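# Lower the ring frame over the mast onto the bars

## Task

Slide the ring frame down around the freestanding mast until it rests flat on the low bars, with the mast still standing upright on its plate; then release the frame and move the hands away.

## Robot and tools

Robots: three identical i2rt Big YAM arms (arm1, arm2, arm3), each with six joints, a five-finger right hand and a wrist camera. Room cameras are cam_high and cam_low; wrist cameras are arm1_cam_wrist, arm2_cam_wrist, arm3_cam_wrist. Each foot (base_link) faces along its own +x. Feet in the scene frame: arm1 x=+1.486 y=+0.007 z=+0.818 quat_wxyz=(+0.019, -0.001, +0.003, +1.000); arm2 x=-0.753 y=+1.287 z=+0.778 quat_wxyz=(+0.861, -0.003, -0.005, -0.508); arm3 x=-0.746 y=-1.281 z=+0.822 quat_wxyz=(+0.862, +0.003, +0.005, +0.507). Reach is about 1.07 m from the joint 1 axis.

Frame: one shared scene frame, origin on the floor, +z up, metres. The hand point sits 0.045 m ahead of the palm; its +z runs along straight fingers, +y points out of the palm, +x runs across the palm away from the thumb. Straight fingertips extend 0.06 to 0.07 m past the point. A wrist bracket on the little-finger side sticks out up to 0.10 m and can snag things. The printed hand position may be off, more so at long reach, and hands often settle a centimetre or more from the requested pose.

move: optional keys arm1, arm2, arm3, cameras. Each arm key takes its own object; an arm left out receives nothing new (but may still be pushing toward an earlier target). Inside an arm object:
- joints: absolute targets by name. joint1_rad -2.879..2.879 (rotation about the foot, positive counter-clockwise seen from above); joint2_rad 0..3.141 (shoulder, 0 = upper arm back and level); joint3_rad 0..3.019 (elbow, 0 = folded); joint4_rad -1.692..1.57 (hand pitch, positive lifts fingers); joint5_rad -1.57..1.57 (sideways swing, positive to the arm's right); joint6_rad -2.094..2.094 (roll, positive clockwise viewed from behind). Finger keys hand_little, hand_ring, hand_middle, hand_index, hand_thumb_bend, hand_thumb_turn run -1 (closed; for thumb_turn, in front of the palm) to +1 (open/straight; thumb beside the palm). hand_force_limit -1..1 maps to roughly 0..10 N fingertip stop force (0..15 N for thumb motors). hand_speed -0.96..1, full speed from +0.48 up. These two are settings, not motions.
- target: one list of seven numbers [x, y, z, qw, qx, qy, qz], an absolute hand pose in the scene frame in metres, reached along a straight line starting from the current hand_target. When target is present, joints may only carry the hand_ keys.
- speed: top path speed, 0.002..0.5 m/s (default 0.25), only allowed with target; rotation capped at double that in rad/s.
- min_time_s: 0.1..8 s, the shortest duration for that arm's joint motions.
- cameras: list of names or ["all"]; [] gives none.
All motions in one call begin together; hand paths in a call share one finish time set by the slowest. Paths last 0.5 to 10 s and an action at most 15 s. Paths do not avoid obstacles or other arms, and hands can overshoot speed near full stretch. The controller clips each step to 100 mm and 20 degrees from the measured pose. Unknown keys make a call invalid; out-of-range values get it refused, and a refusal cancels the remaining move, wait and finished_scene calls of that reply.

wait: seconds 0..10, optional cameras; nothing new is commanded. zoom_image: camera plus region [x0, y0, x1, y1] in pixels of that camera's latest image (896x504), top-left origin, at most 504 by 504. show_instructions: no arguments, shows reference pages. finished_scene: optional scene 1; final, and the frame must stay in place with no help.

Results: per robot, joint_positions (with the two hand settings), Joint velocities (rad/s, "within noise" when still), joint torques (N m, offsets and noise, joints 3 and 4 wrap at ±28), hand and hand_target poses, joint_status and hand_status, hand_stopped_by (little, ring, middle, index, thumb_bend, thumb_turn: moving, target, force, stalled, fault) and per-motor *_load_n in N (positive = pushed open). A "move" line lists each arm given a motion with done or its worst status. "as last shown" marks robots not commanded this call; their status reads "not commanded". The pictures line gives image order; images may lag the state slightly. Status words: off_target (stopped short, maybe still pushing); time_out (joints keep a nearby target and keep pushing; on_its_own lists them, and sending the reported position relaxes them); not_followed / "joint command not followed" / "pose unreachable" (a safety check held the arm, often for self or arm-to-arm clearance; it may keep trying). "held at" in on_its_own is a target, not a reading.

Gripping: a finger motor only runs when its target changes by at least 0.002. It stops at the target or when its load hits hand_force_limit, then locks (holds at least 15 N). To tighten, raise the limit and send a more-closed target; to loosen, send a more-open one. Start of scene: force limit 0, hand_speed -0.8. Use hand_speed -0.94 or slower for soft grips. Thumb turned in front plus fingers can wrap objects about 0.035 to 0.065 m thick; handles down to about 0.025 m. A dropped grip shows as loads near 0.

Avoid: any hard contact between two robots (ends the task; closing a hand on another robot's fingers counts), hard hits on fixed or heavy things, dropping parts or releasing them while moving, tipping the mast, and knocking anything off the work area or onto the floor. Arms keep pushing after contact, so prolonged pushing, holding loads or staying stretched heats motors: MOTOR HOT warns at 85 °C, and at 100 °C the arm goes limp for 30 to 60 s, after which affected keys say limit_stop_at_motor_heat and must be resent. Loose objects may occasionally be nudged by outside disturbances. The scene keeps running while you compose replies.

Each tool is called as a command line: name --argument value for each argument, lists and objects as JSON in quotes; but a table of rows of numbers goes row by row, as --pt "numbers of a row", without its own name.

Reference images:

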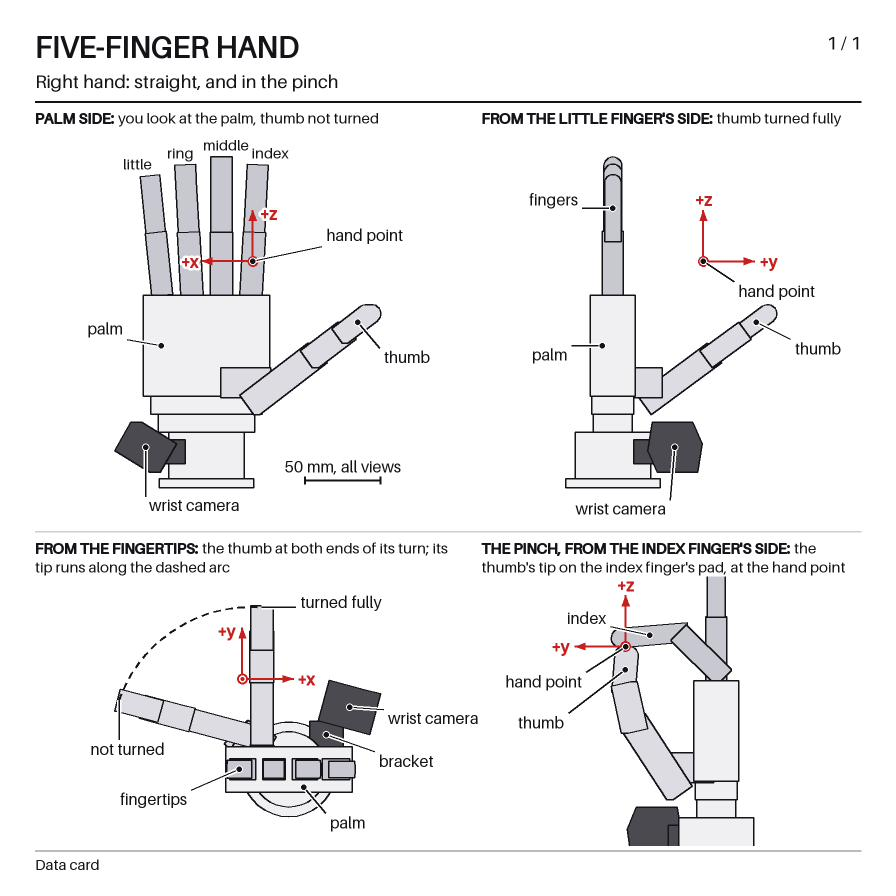

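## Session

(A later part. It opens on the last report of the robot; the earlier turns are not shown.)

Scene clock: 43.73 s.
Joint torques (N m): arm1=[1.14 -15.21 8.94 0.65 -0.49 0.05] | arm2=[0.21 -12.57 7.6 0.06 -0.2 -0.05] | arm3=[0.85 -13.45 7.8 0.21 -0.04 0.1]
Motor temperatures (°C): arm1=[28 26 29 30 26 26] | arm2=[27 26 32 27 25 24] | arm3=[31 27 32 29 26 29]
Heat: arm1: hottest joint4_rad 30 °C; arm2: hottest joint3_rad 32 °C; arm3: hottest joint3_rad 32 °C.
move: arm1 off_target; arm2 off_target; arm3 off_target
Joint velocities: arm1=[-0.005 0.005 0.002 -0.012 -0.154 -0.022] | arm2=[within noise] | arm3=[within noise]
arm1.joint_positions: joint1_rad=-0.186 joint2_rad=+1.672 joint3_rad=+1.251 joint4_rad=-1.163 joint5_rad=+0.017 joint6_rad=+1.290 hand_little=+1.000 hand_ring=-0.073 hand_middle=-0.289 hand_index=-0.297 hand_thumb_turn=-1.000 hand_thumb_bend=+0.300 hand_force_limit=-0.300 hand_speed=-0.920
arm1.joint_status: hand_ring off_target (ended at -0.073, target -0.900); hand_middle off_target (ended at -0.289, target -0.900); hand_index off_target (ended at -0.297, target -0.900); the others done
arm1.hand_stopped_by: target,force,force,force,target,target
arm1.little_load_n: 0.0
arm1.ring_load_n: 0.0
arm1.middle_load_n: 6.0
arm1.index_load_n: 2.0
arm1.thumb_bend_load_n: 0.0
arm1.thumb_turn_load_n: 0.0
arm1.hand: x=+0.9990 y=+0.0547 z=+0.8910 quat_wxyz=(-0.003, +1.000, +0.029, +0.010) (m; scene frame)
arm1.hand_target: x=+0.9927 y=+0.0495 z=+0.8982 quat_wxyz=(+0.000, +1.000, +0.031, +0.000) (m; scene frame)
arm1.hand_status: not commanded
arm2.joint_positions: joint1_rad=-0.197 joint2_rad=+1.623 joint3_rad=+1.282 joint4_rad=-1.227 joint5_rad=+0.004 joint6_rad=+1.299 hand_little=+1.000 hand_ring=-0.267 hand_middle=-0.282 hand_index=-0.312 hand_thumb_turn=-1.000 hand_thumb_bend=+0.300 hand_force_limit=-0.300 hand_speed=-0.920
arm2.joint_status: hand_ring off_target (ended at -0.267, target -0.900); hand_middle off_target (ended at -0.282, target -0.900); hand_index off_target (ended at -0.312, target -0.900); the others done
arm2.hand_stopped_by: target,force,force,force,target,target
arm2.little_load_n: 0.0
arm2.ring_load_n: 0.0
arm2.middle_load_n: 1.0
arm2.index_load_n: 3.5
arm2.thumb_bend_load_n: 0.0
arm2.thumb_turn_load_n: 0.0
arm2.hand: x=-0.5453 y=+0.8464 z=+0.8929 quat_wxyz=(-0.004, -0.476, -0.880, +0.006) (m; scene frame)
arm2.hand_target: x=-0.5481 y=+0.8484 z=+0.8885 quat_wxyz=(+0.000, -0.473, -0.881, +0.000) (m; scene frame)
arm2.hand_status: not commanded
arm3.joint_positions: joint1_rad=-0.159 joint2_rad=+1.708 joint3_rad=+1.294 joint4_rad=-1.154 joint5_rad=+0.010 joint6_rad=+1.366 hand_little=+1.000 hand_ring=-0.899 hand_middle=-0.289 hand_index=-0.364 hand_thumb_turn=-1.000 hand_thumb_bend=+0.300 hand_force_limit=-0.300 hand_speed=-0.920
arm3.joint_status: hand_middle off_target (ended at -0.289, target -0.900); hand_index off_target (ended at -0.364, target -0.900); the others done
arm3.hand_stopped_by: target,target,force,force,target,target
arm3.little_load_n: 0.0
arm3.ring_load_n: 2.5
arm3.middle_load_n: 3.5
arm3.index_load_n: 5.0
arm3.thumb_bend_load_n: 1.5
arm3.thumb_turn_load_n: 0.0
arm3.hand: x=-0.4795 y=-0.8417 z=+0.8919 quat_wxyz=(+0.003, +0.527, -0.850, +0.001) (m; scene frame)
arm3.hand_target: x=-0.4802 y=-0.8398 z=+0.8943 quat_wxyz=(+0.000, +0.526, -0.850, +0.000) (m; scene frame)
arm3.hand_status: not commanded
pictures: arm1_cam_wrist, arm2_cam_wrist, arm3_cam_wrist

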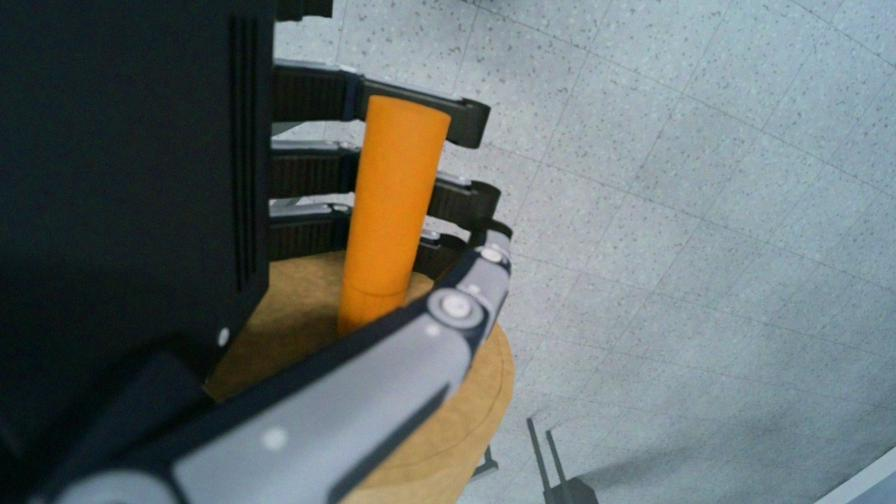

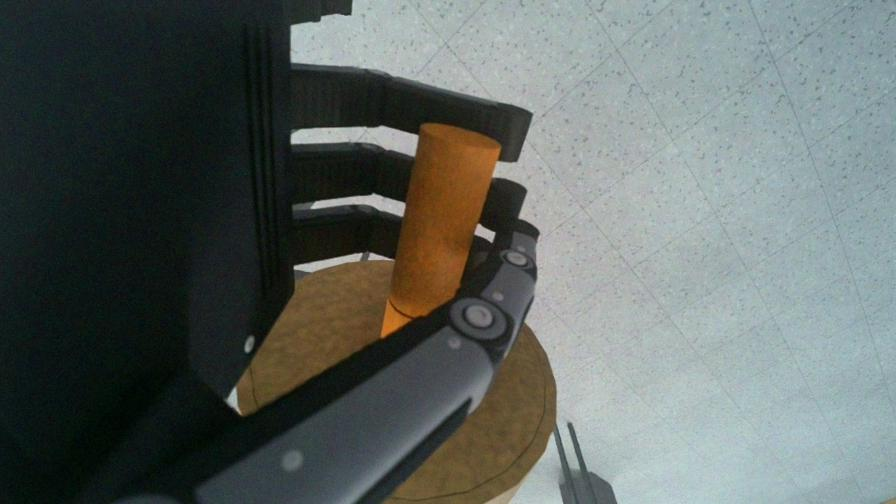

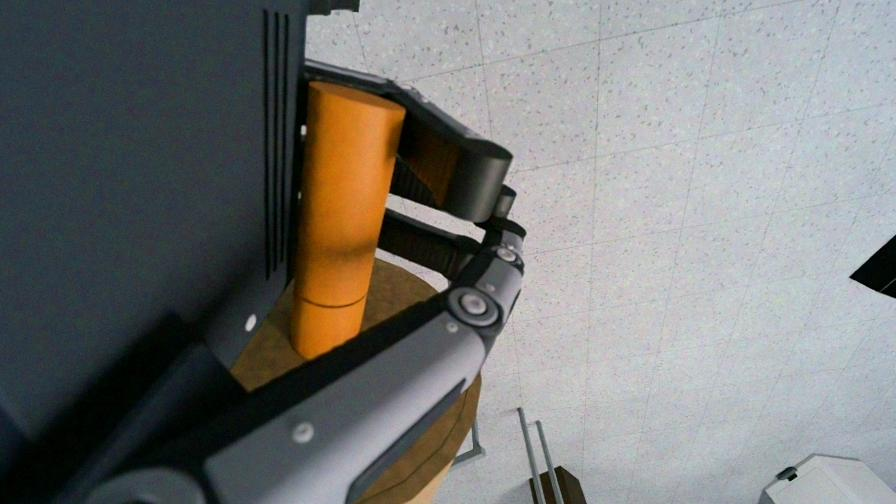

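move --arm1 '{"joints":{"hand_thumb_bend":-0.95,"hand_force_limit":-0.3,"hand_speed":-0.9}}' --arm2 '{"joints":{"hand_thumb_bend":-0.95,"hand_force_limit":-0.3,"hand_speed":-0.9}}' --arm3 '{"joints":{"hand_thumb_bend":-0.95,"hand_force_limit":-0.3,"hand_speed":-0.9}}' --cameras '["arm1_cam_wrist","arm2_cam_wrist","arm3_cam_wrist"]'

Scene clock: 49.37 s.
Joint torques (N m): arm1=[1.2 -15.27 8.91 0.65 -0.49 0.05] | arm2=[0.15 -12.45 7.64 -0.02 -0.22 -0.03] | arm3=[0.85 -13.39 7.82 0.21 -0.03 0.1]
Motor temperatures (°C): arm1=[28 26 29 30 26 26] | arm2=[27 26 33 27 25 24] | arm3=[31 27 33 29 26 29]
Heat: arm1: hottest joint4_rad 30 °C; arm2: hottest joint3_rad 33 °C; arm3: hottest joint3_rad 33 °C.
move: arm1 off_target; arm2 off_target; arm3 off_target
Joint velocities: within noise
arm1.joint_positions: joint1_rad=-0.186 joint2_rad=+1.672 joint3_rad=+1.251 joint4_rad=-1.163 joint5_rad=+0.017 joint6_rad=+1.290 hand_little=+1.000 hand_ring=-0.073 hand_middle=-0.289 hand_index=-0.297 hand_thumb_turn=-1.000 hand_thumb_bend=+0.285 hand_force_limit=-0.300 hand_speed=-0.900
arm1.joint_status: hand_thumb_bend off_target (ended at +0.285, target -0.950); the others done
arm1.hand_stopped_by: target,force,force,force,force,target
arm1.little_load_n: 0.0
arm1.ring_load_n: 0.0
arm1.middle_load_n: 7.5
arm1.index_load_n: 2.0
arm1.thumb_bend_load_n: 5.5
arm1.thumb_turn_load_n: 0.5
arm1.hand: x=+0.9990 y=+0.0547 z=+0.8910 quat_wxyz=(-0.003, +1.000, +0.029, +0.010) (m; scene frame)
arm1.hand_target: x=+0.9927 y=+0.0495 z=+0.8982 quat_wxyz=(+0.000, +1.000, +0.031, +0.000) (m; scene frame)
arm1.hand_status: not commanded
arm2.joint_positions: joint1_rad=-0.197 joint2_rad=+1.623 joint3_rad=+1.282 joint4_rad=-1.227 joint5_rad=+0.004 joint6_rad=+1.299 hand_little=+1.000 hand_ring=-0.267 hand_middle=-0.281 hand_index=-0.312 hand_thumb_turn=-1.000 hand_thumb_bend=+0.276 hand_force_limit=-0.300 hand_speed=-0.900
arm2.joint_status: hand_thumb_bend off_target (ended at +0.276, target -0.950); the others done
arm2.hand_stopped_by: target,force,force,force,force,target
arm2.little_load_n: 0.0
arm2.ring_load_n: 0.0
arm2.middle_load_n: 3.0
arm2.index_load_n: 3.5
arm2.thumb_bend_load_n: 5.5
arm2.thumb_turn_load_n: 0.5
arm2.hand: x=-0.5453 y=+0.8464 z=+0.8929 quat_wxyz=(-0.004, -0.476, -0.880, +0.006) (m; scene frame)
arm2.hand_target: x=-0.5481 y=+0.8484 z=+0.8885 quat_wxyz=(+0.000, -0.473, -0.881, +0.000) (m; scene frame)
arm2.hand_status: not commanded
arm3.joint_positions: joint1_rad=-0.159 joint2_rad=+1.708 joint3_rad=+1.294 joint4_rad=-1.154 joint5_rad=+0.010 joint6_rad=+1.366 hand_little=+1.000 hand_ring=-0.899 hand_middle=-0.289 hand_index=-0.364 hand_thumb_turn=-1.000 hand_thumb_bend=+0.290 hand_force_limit=-0.300 hand_speed=-0.900
arm3.joint_status: hand_thumb_bend off_target (ended at +0.290, target -0.950); the others done
arm3.hand_stopped_by: target,target,force,force,force,target
arm3.little_load_n: 0.0
arm3.ring_load_n: 3.0
arm3.middle_load_n: 4.0
arm3.index_load_n: 5.5
arm3.thumb_bend_load_n: 5.5
arm3.thumb_turn_load_n: 0.0
arm3.hand: x=-0.4795 y=-0.8417 z=+0.8919 quat_wxyz=(+0.003, +0.527, -0.850, +0.001) (m; scene frame)
arm3.hand_target: x=-0.4802 y=-0.8398 z=+0.8943 quat_wxyz=(+0.000, +0.526, -0.850, +0.000) (m; scene frame)
arm3.hand_status: not commanded
pictures: arm1_cam_wrist, arm2_cam_wrist, arm3_cam_wrist

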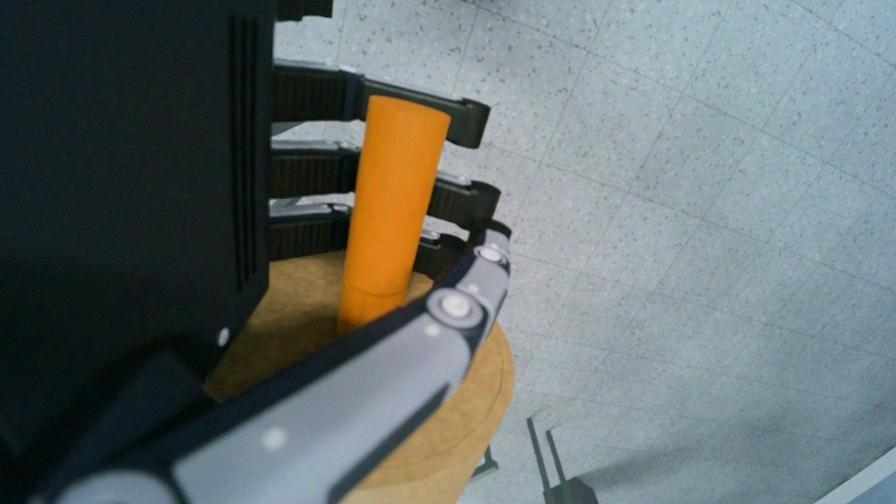

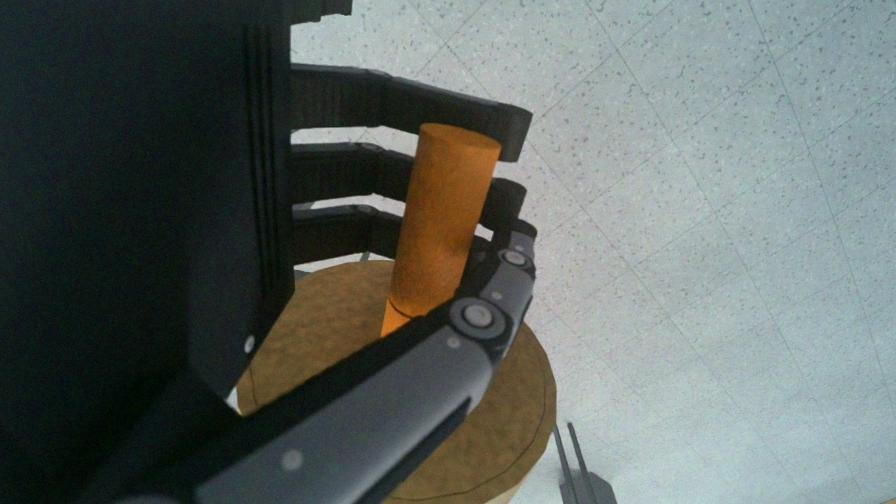

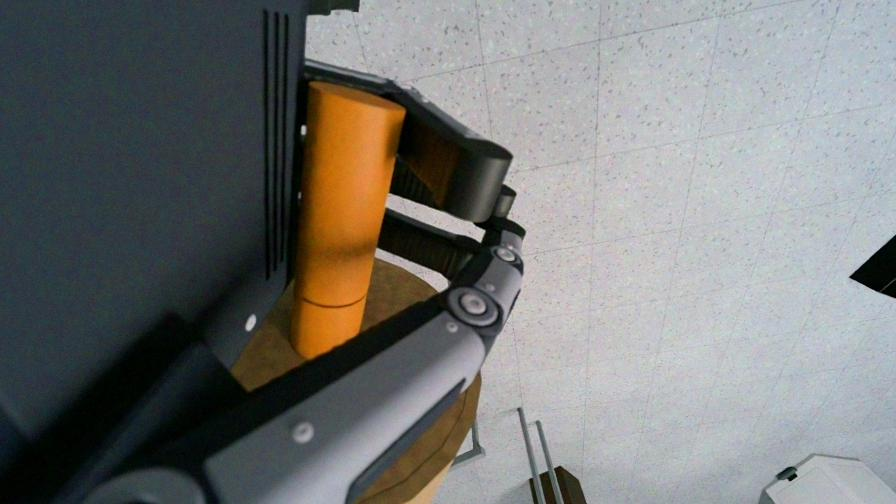

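move --arm1 '{"target":[0.9933,0.0415,0.884,0,0.9995,0.0305,0],"speed":0.05,"joints":{"hand_thumb_bend":1.0,"hand_speed":-0.4}}' --arm2 '{"target":[-0.541,0.853,0.876,0,0.4733,0.8809,0],"speed":0.05,"joints":{"hand_thumb_bend":1.0,"hand_speed":-0.4}}' --arm3 '{"target":[-0.4799,-0.8395,0.884,0,-0.5262,0.8504,0],"speed":0.05,"joints":{"hand_thumb_bend":1.0,"hand_speed":-0.4}}' --cameras '["arm1_cam_wrist","arm2_cam_wrist","arm3_cam_wrist"]'

move --arm1 '{"joints":{"hand_index":-0.95,"hand_middle":-0.95,"hand_ring":-0.95,"hand_force_limit":-0.2,"hand_speed":-0.92}}' --arm2 '{"joints":{"hand_index":-0.95,"hand_middle":-0.95,"hand_ring":-0.95,"hand_force_limit":-0.2,"hand_speed":-0.92}}' --arm3 '{"joints":{"hand_index":-0.95,"hand_middle":-0.95,"hand_ring":-0.95,"hand_force_limit":-0.2,"hand_speed":-0.92}}' --cameras '["arm1_cam_wrist","arm2_cam_wrist","arm3_cam_wrist"]'

Scene clock: 51.53 s.
Joint torques (N m): arm1=[1.08 -14.51 7.71 1.01 -0.17 0.11] | arm2=[1.26 -12.1 6.83 0.49 -0.17 0.11] | arm3=[0.91 -12.98 7.39 0.72 -0.04 0.1]
Motor temperatures (°C): arm1=[28 26 29 30 26 26] | arm2=[27 26 33 27 25 24] | arm3=[31 28 33 29 26 29]
Heat: arm1: hottest joint4_rad 30 °C; arm2: hottest joint3_rad 33 °C; arm3: hottest joint3_rad 33 °C.
move: arm1 done; arm2 off_target; arm3 done
Joint velocities: within noise
arm1.joint_positions: joint1_rad=-0.167 joint2_rad=+1.674 joint3_rad=+1.238 joint4_rad=-1.135 joint5_rad=+0.008 joint6_rad=+1.299 hand_little=+1.000 hand_ring=-0.073 hand_middle=-0.289 hand_index=-0.297 hand_thumb_turn=-1.000 hand_thumb_bend=+1.000 hand_force_limit=-0.300 hand_speed=-0.400
arm1.joint_status: all done
arm1.hand_stopped_by: target,force,force,force,target,target
arm1.little_load_n: 0.0
arm1.ring_load_n: 0.0
arm1.middle_load_n: 0.5
arm1.index_load_n: 0.0
arm1.thumb_bend_load_n: 0.0
arm1.thumb_turn_load_n: 0.0
arm1.hand: x=+0.9951 y=+0.0447 z=+0.8864 quat_wxyz=(+0.000, +0.999, +0.033, +0.002) (m; scene frame)
arm1.hand_target: x=+0.9934 y=+0.0414 z=+0.8839 quat_wxyz=(+0.000, +1.000, +0.031, +0.000) (m; scene frame)
arm1.hand_status: done (0.004 m and 0.3 deg from the pose sent, 0.016 m and 1.2 deg at the start)
arm2.joint_positions: joint1_rad=-0.193 joint2_rad=+1.623 joint3_rad=+1.265 joint4_rad=-1.208 joint5_rad=+0.003 joint6_rad=+1.299 hand_little=+1.000 hand_ring=-0.267 hand_middle=-0.282 hand_index=-0.312 hand_thumb_turn=-1.000 hand_thumb_bend=+1.000 hand_force_limit=-0.300 hand_speed=-0.400
arm2.joint_status: all done
arm2.hand_stopped_by: target,force,force,force,target,target
arm2.little_load_n: 0.0
arm2.ring_load_n: 0.5
arm2.middle_load_n: 0.5
arm2.index_load_n: 0.5
arm2.thumb_bend_load_n: 0.0
arm2.thumb_turn_load_n: 0.0
arm2.hand: x=-0.5440 y=+0.8489 z=+0.8867 quat_wxyz=(-0.005, -0.474, -0.880, +0.006) (m; scene frame)
arm2.hand_target: x=-0.5412 y=+0.8531 z=+0.8762 quat_wxyz=(+0.000, -0.473, -0.881, +0.000) (m; scene frame)
arm2.hand_status: off_target (0.012 m and 0.9 deg from the pose sent, 0.019 m and 0.9 deg at the start)
arm3.joint_positions: joint1_rad=-0.159 joint2_rad=+1.715 joint3_rad=+1.285 joint4_rad=-1.139 joint5_rad=+0.010 joint6_rad=+1.366 hand_little=+1.000 hand_ring=-0.900 hand_middle=-0.290 hand_index=-0.365 hand_thumb_turn=-1.000 hand_thumb_bend=+1.000 hand_force_limit=-0.300 hand_speed=-0.400
arm3.joint_status: all done
arm3.hand_stopped_by: target,target,force,force,target,target
arm3.little_load_n: 0.0
arm3.ring_load_n: 0.5
arm3.middle_load_n: 0.0
arm3.index_load_n: 0.5
arm3.thumb_bend_load_n: -0.5
arm3.thumb_turn_load_n: 0.0
arm3.hand: x=-0.4797 y=-0.8417 z=+0.8859 quat_wxyz=(+0.003, +0.527, -0.850, +0.001) (m; scene frame)
arm3.hand_target: x=-0.4800 y=-0.8395 z=+0.8840 quat_wxyz=(+0.000, +0.526, -0.850, +0.000) (m; scene frame)
arm3.hand_status: done (0.003 m and 0.4 deg from the pose sent, 0.008 m and 0.3 deg at the start)
pictures: arm1_cam_wrist, arm2_cam_wrist, arm3_cam_wrist

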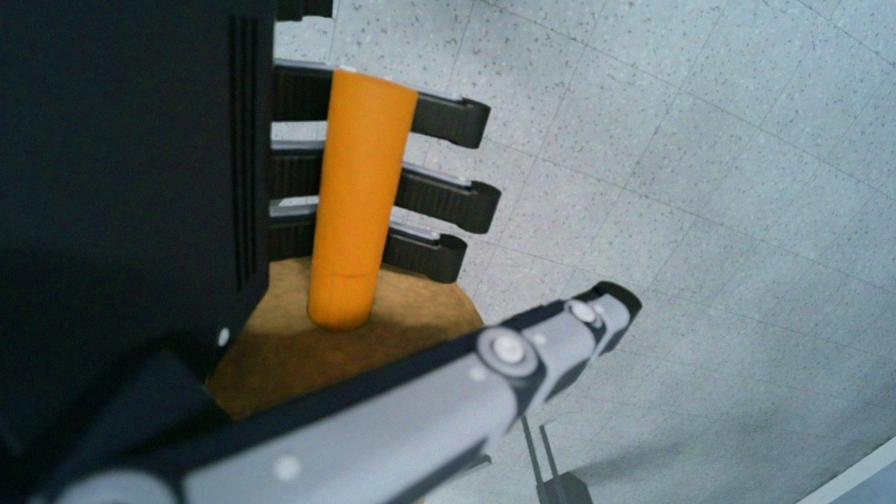

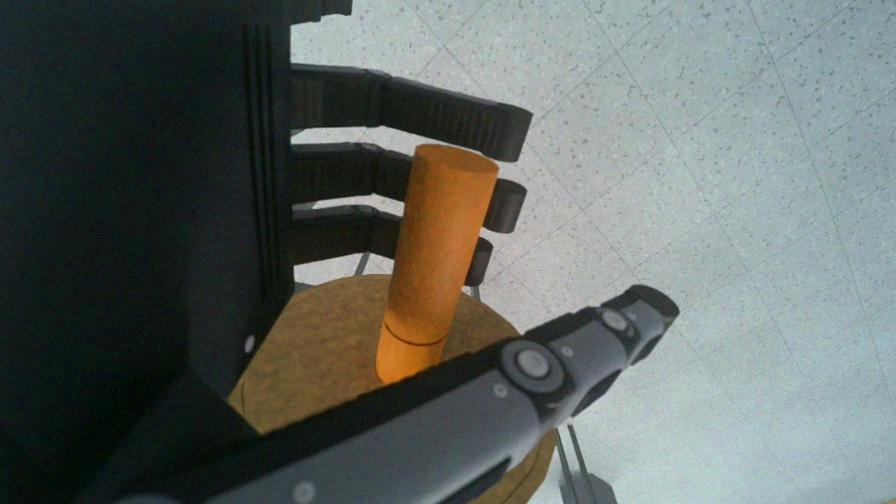

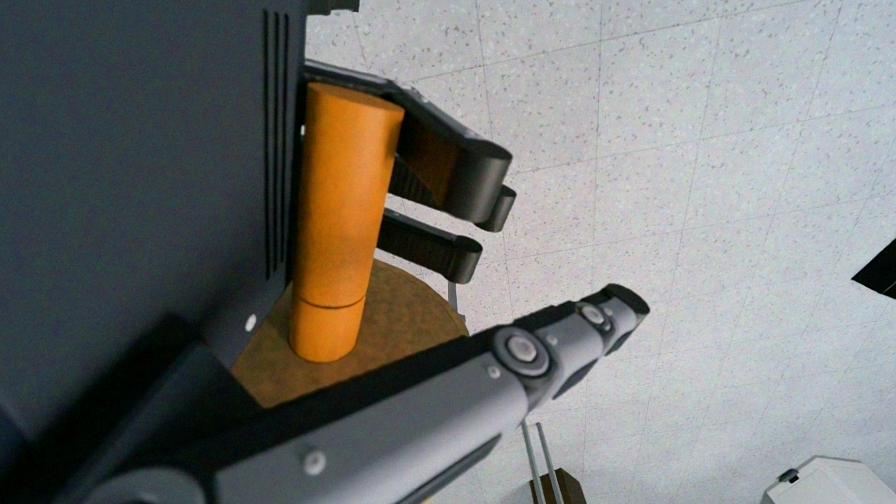

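Scene clock: 55.93 s.
Joint torques (N m): arm1=[1.08 -15.15 8.64 0.44 -0.32 0.04] | arm2=[0.26 -12.69 8.18 0.16 0.07 0.07] | arm3=[0.85 -12.98 7.53 0.43 -0.27 0.1]
Motor temperatures (°C): arm1=[28 26 29 30 26 26] | arm2=[27 26 33 27 25 24] | arm3=[31 28 33 29 26 29]
Heat: arm1: hottest joint4_rad 30 °C; arm2: hottest joint3_rad 33 °C; arm3: hottest joint3_rad 33 °C.
move: arm1 done; arm2 done; arm3 done
Joint velocities: within noise
arm1.joint_positions: joint1_rad=-0.167 joint2_rad=+1.681 joint3_rad=+1.226 joint4_rad=-1.121 joint5_rad=+0.012 joint6_rad=+1.307 hand_little=+1.000 hand_ring=-0.950 hand_middle=-0.950 hand_index=-0.950 hand_thumb_turn=-1.000 hand_thumb_bend=+1.000 hand_force_limit=-0.200 hand_speed=-0.920
arm1.joint_status: all done
arm1.hand_stopped_by: target,target,target,target,target,target
arm1.little_load_n: 0.0
arm1.ring_load_n: 1.0
arm1.middle_load_n: 0.0
arm1.index_load_n: 0.0
arm1.thumb_bend_load_n: 0.0
arm1.thumb_turn_load_n: 0.0
arm1.hand: x=+0.9968 y=+0.0453 z=+0.8789 quat_wxyz=(-0.002, +1.000, +0.029, +0.005) (m; scene frame)
arm1.hand_target: x=+0.9934 y=+0.0414 z=+0.8841 quat_wxyz=(+0.000, +1.000, +0.031, +0.000) (m; scene frame)
arm1.hand_status: not commanded
arm2.joint_positions: joint1_rad=-0.180 joint2_rad=+1.632 joint3_rad=+1.246 joint4_rad=-1.199 joint5_rad=-0.003 joint6_rad=+1.303 hand_little=+1.000 hand_ring=-0.949 hand_middle=-0.950 hand_index=-0.950 hand_thumb_turn=-1.000 hand_thumb_bend=+1.000 hand_force_limit=-0.200 hand_speed=-0.920
arm2.joint_status: all done
arm2.hand_stopped_by: target,target,target,target,target,target
arm2.little_load_n: 0.0
arm2.ring_load_n: 3.0
arm2.middle_load_n: 0.5
arm2.index_load_n: 0.0
arm2.thumb_bend_load_n: 0.0
arm2.thumb_turn_load_n: 0.0
arm2.hand: x=-0.5388 y=+0.8569 z=+0.8762 quat_wxyz=(+0.000, -0.470, -0.883, -0.002) (m; scene frame)
arm2.hand_target: x=-0.5411 y=+0.8531 z=+0.8762 quat_wxyz=(+0.000, -0.473, -0.881, +0.000) (m; scene frame)
arm2.hand_status: not commanded
arm3.joint_positions: joint1_rad=-0.159 joint2_rad=+1.715 joint3_rad=+1.283 joint4_rad=-1.133 joint5_rad=+0.015 joint6_rad=+1.366 hand_little=+1.000 hand_ring=-0.950 hand_middle=-0.950 hand_index=-0.950 hand_thumb_turn=-1.000 hand_thumb_bend=+1.000 hand_force_limit=-0.200 hand_speed=-0.920
arm3.joint_status: all done
arm3.hand_stopped_by: target,target,target,target,target,target
arm3.little_load_n: 0.0
arm3.ring_load_n: 1.0
arm3.middle_load_n: 0.0
arm3.index_load_n: 0.5
arm3.thumb_bend_load_n: 0.0
arm3.thumb_turn_load_n: 0.0
arm3.hand: x=-0.4783 y=-0.8418 z=+0.8850 quat_wxyz=(+0.000, +0.527, -0.850, +0.003) (m; scene frame)
arm3.hand_target: x=-0.4799 y=-0.8395 z=+0.8841 quat_wxyz=(+0.000, +0.526, -0.850, +0.000) (m; scene frame)
arm3.hand_status: not commanded
pictures: arm1_cam_wrist, arm2_cam_wrist, arm3_cam_wrist

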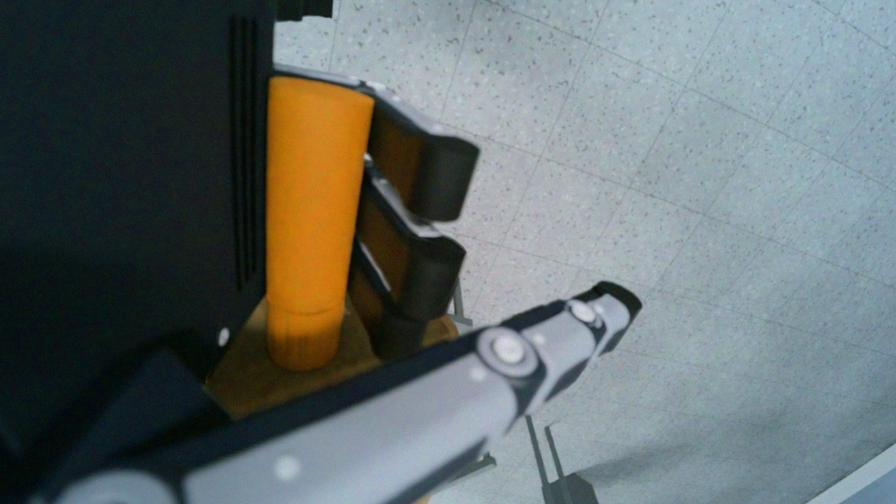

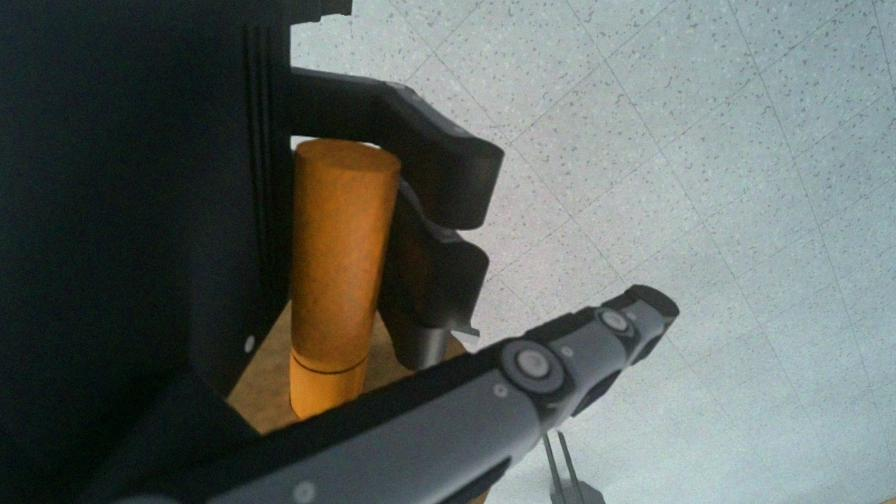

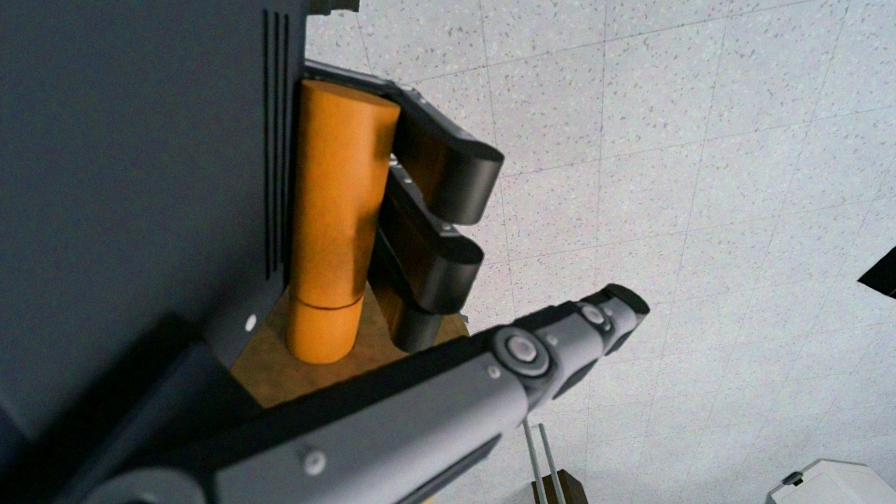

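move --arm1 '{"joints":{"hand_thumb_bend":-0.95,"hand_force_limit":-0.2,"hand_speed":-0.8}}' --arm2 '{"joints":{"hand_thumb_bend":-0.95,"hand_force_limit":-0.2,"hand_speed":-0.8}}' --arm3 '{"joints":{"hand_thumb_bend":-0.95,"hand_force_limit":-0.2,"hand_speed":-0.8}}' --cameras '["arm1_cam_wrist","arm2_cam_wrist","arm3_cam_wrist"]'

Scene clock: 63.20 s.
Joint torques (N m): arm1=[1.03 -15.15 8.62 0.38 -0.32 0.03] | arm2=[0.21 -12.57 8.16 0.12 0.07 0.08] | arm3=[0.85 -13.04 7.53 0.44 -0.28 0.1]
Motor temperatures (°C): arm1=[28 26 30 30 26 26] | arm2=[27 26 33 27 25 24] | arm3=[30 29 33 29 26 28]
Heat: arm1: hottest joint3_rad 30 °C; arm2: hottest joint3_rad 33 °C; arm3: hottest joint3_rad 33 °C.
move: arm1 off_target; arm2 off_target; arm3 off_target
Joint velocities: within noise
arm1.joint_positions: joint1_rad=-0.167 joint2_rad=+1.681 joint3_rad=+1.226 joint4_rad=-1.119 joint5_rad=+0.012 joint6_rad=+1.307 hand_little=+1.000 hand_ring=-0.950 hand_middle=-0.950 hand_index=-0.950 hand_thumb_turn=-1.000 hand_thumb_bend=+0.490 hand_force_limit=-0.200 hand_speed=-0.800
arm1.joint_status: hand_thumb_bend off_target (ended at +0.490, target -0.950); the others done
arm1.hand_stopped_by: target,target,target,target,force,target
arm1.little_load_n: 0.0
arm1.ring_load_n: 1.5
arm1.middle_load_n: -2.0
arm1.index_load_n: 0.5
arm1.thumb_bend_load_n: 6.5
arm1.thumb_turn_load_n: 2.0
arm1.hand: x=+0.9961 y=+0.0454 z=+0.8789 quat_wxyz=(-0.002, +1.000, +0.029, +0.004) (m; scene frame)
arm1.hand_target: x=+0.9933 y=+0.0414 z=+0.8841 quat_wxyz=(+0.000, +1.000, +0.031, +0.000) (m; scene frame)
arm1.hand_status: not commanded
arm2.joint_positions: joint1_rad=-0.180 joint2_rad=+1.632 joint3_rad=+1.246 joint4_rad=-1.199 joint5_rad=-0.003 joint6_rad=+1.303 hand_little=+1.000 hand_ring=-0.949 hand_middle=-0.950 hand_index=-0.950 hand_thumb_turn=-1.000 hand_thumb_bend=+0.472 hand_force_limit=-0.200 hand_speed=-0.800
arm2.joint_status: hand_thumb_bend off_target (ended at +0.472, target -0.950); the others done
arm2.hand_stopped_by: target,target,target,target,force,target
arm2.little_load_n: 0.0
arm2.ring_load_n: 2.5
arm2.middle_load_n: -1.0
arm2.index_load_n: 0.0
arm2.thumb_bend_load_n: 6.5
arm2.thumb_turn_load_n: 2.0
arm2.hand: x=-0.5388 y=+0.8570 z=+0.8763 quat_wxyz=(-0.001, -0.470, -0.883, -0.003) (m; scene frame)
arm2.hand_target: x=-0.5411 y=+0.8531 z=+0.8762 quat_wxyz=(+0.000, -0.473, -0.881, +0.000) (m; scene frame)
arm2.hand_status: not commanded
arm3.joint_positions: joint1_rad=-0.159 joint2_rad=+1.715 joint3_rad=+1.283 joint4_rad=-1.133 joint5_rad=+0.016 joint6_rad=+1.366 hand_little=+1.000 hand_ring=-0.950 hand_middle=-0.950 hand_index=-0.950 hand_thumb_turn=-1.000 hand_thumb_bend=+0.480 hand_force_limit=-0.200 hand_speed=-0.800
arm3.joint_status: hand_thumb_bend off_target (ended at +0.480, target -0.950); the others done
arm3.hand_stopped_by: target,target,target,target,force,target
arm3.little_load_n: 0.0
arm3.ring_load_n: 1.0
arm3.middle_load_n: -1.5
arm3.index_load_n: 0.0
arm3.thumb_bend_load_n: 7.0
arm3.thumb_turn_load_n: 2.0
arm3.hand: x=-0.4782 y=-0.8418 z=+0.8849 quat_wxyz=(+0.000, +0.527, -0.850, +0.003) (m; scene frame)
arm3.hand_target: x=-0.4799 y=-0.8395 z=+0.8841 quat_wxyz=(+0.000, +0.526, -0.850, +0.000) (m; scene frame)
arm3.hand_status: not commanded
pictures: arm1_cam_wrist, arm2_cam_wrist, arm3_cam_wrist

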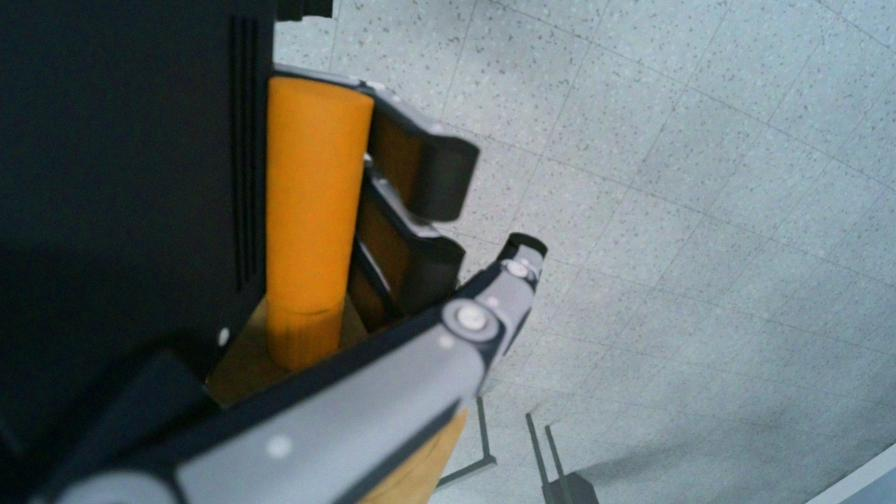

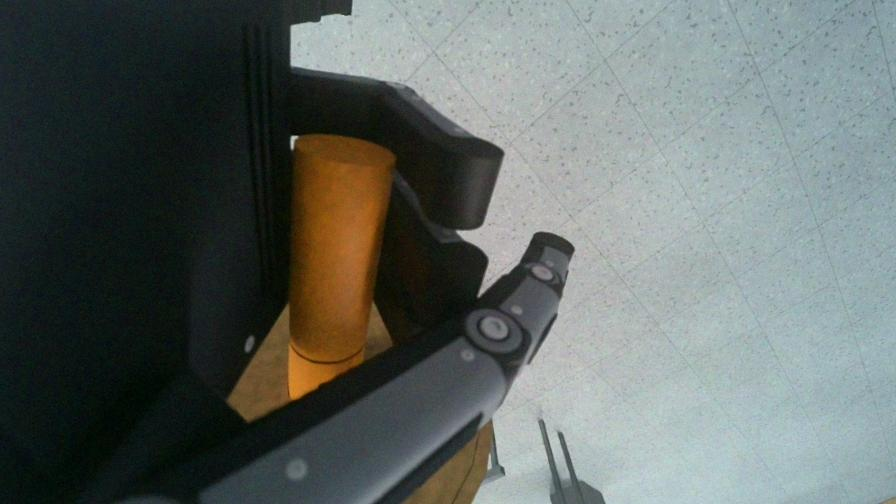

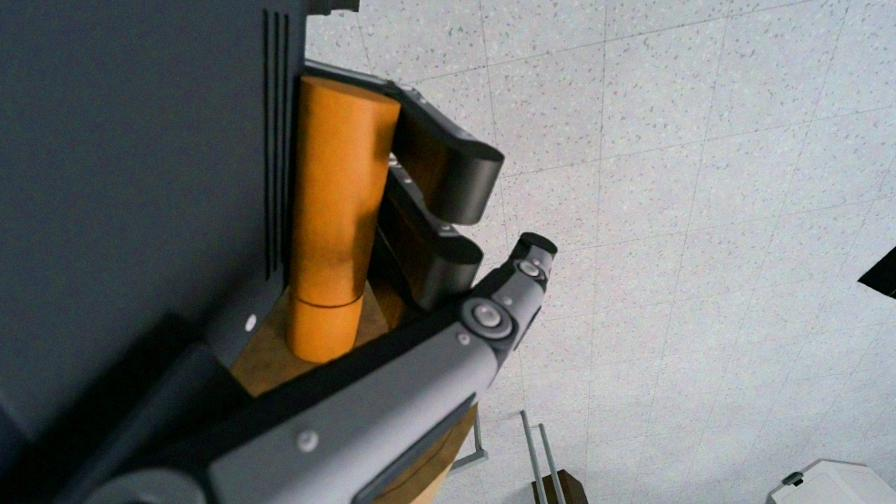

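move --arm1 '{"target":[0.9933,0.0414,0.925,0,0.9995,0.0305,0],"speed":0.05}' --arm2 '{"target":[-0.5411,0.8531,0.917,0,0.4733,0.8809,0],"speed":0.05}' --arm3 '{"target":[-0.4799,-0.8395,0.925,0,-0.5262,0.8504,0],"speed":0.05}' --cameras '["all"]'

Scene clock: 65.23 s.
Joint torques (N m): arm1=[0.91 -19.02 12.31 -0.8 -0.17 0.02] | arm2=[0.26 -14.97 12.82 -0.84 -0.01 0.07] | arm3=[0.97 -15.91 11.58 -1.22 -0.3 0.09]
Motor temperatures (°C): arm1=[28 27 30 30 26 26] | arm2=[27 27 33 27 25 24] | arm3=[30 29 33 29 26 28]
Heat: arm1: hottest joint3_rad 30 °C; arm2: hottest joint3_rad 33 °C; arm3: hottest joint3_rad 33 °C.
move: arm1 off_target; arm2 off_target; arm3 off_target
Joint velocities: within noise
arm1.joint_positions: joint1_rad=-0.164 joint2_rad=+1.681 joint3_rad=+1.235 joint4_rad=-1.194 joint5_rad=+0.007 joint6_rad=+1.309 hand_little=+1.000 hand_ring=-0.950 hand_middle=-0.950 hand_index=-0.950 hand_thumb_turn=-1.000 hand_thumb_bend=+0.490 hand_force_limit=-0.200 hand_speed=-0.800
arm1.joint_status: not commanded
arm1.hand_stopped_by: target,target,target,target,force,target
arm1.little_load_n: 0.0
arm1.ring_load_n: 0.0
arm1.middle_load_n: -1.0
arm1.index_load_n: 0.0
arm1.thumb_bend_load_n: 6.0
arm1.thumb_turn_load_n: 2.0
arm1.hand: x=+1.0118 y=+0.0397 z=+0.8820 quat_wxyz=(+0.008, +0.999, +0.030, +0.035) (m; scene frame)
arm1.hand_target: x=+0.9951 y=+0.0410 z=+0.9243 quat_wxyz=(+0.000, +1.000, +0.031, +0.000) (m; scene frame)
arm1.hand_status: off_target (0.047 m and 4.2 deg from the pose sent, 0.046 m and 0.5 deg at the start)
arm2.joint_positions: joint1_rad=-0.180 joint2_rad=+1.625 joint3_rad=+1.252 joint4_rad=-1.280 joint5_rad=-0.001 joint6_rad=+1.303 hand_little=+1.000 hand_ring=-0.949 hand_middle=-0.950 hand_index=-0.950 hand_thumb_turn=-1.000 hand_thumb_bend=+0.472 hand_force_limit=-0.200 hand_speed=-0.800
arm2.joint_status: not commanded
arm2.hand_stopped_by: target,target,target,target,force,target
arm2.little_load_n: 0.0
arm2.ring_load_n: 0.0
arm2.middle_load_n: -1.0
arm2.index_load_n: 0.0
arm2.thumb_bend_load_n: 6.5
arm2.thumb_turn_load_n: 2.0
arm2.hand: x=-0.5453 y=+0.8749 z=+0.8811 quat_wxyz=(+0.025, -0.470, -0.882, -0.025) (m; scene frame)
arm2.hand_target: x=-0.5417 y=+0.8548 z=+0.9170 quat_wxyz=(+0.000, -0.473, -0.881, +0.000) (m; scene frame)
arm2.hand_status: off_target (0.042 m and 4.1 deg from the pose sent, 0.041 m and 0.5 deg at the start)
arm3.joint_positions: joint1_rad=-0.159 joint2_rad=+1.712 joint3_rad=+1.283 joint4_rad=-1.200 joint5_rad=+0.016 joint6_rad=+1.367 hand_little=+1.000 hand_ring=-0.950 hand_middle=-0.950 hand_index=-0.950 hand_thumb_turn=-1.000 hand_thumb_bend=+0.480 hand_force_limit=-0.200 hand_speed=-0.800
arm3.joint_status: not commanded
arm3.hand_stopped_by: target,target,target,target,force,target
arm3.little_load_n: 0.0
arm3.ring_load_n: 1.0
arm3.middle_load_n: -1.5
arm3.index_load_n: 0.0
arm3.thumb_bend_load_n: 7.5
arm3.thumb_turn_load_n: 2.0
arm3.hand: x=-0.4892 y=-0.8558 z=+0.8856 quat_wxyz=(+0.030, +0.526, -0.850, +0.014) (m; scene frame)
arm3.hand_target: x=-0.4809 y=-0.8408 z=+0.9246 quat_wxyz=(+0.000, +0.526, -0.850, +0.000) (m; scene frame)
arm3.hand_status: off_target (0.044 m and 3.8 deg from the pose sent, 0.040 m and 0.4 deg at the start)
pictures: arm1_cam_wrist, arm2_cam_wrist, arm3_cam_wrist, cam_high, cam_low

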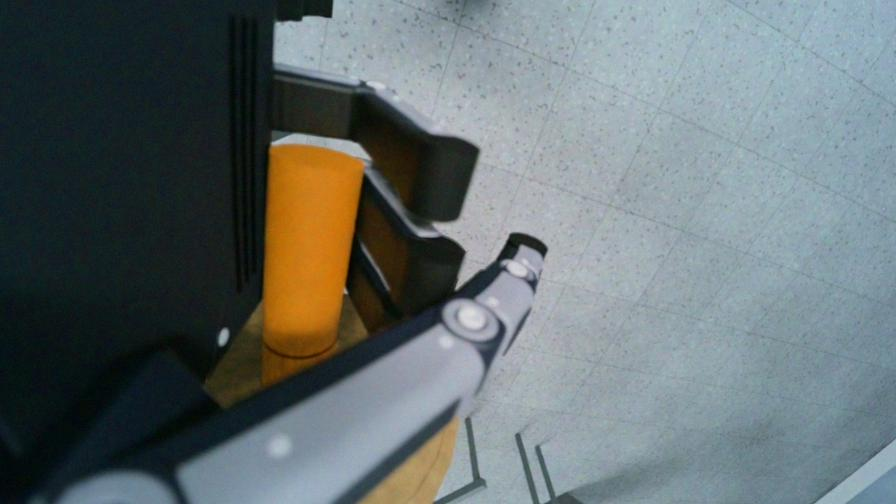

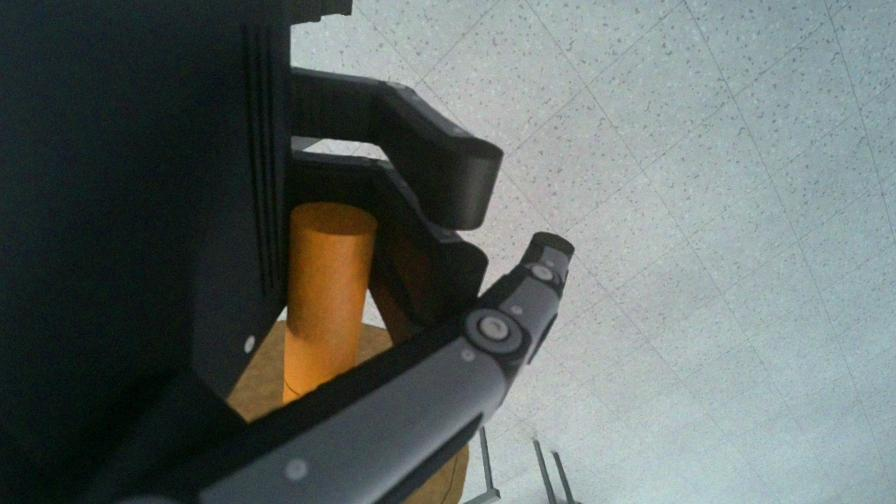

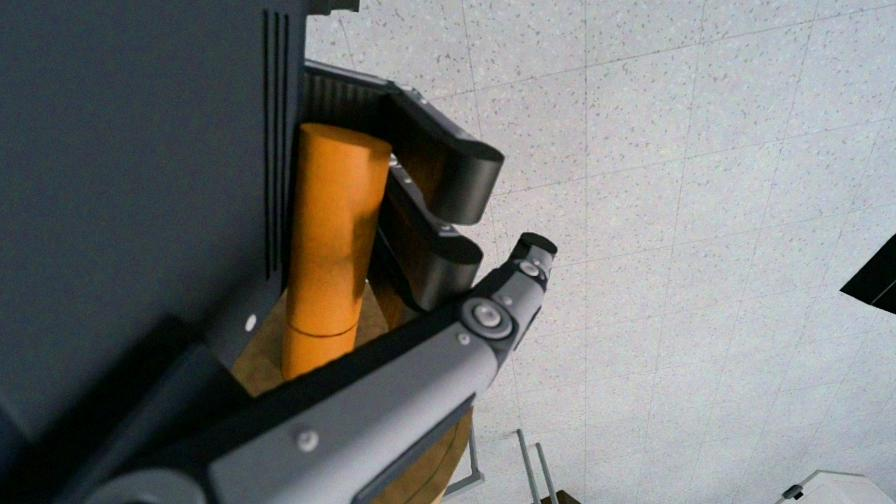

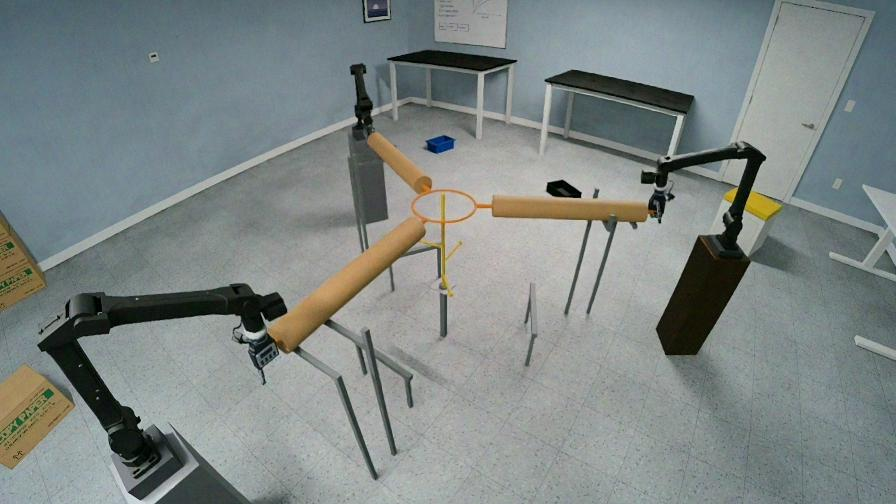

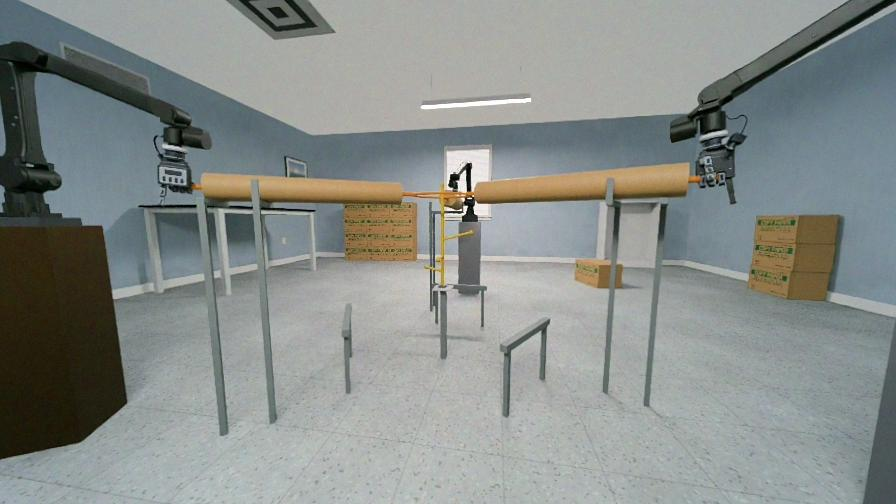

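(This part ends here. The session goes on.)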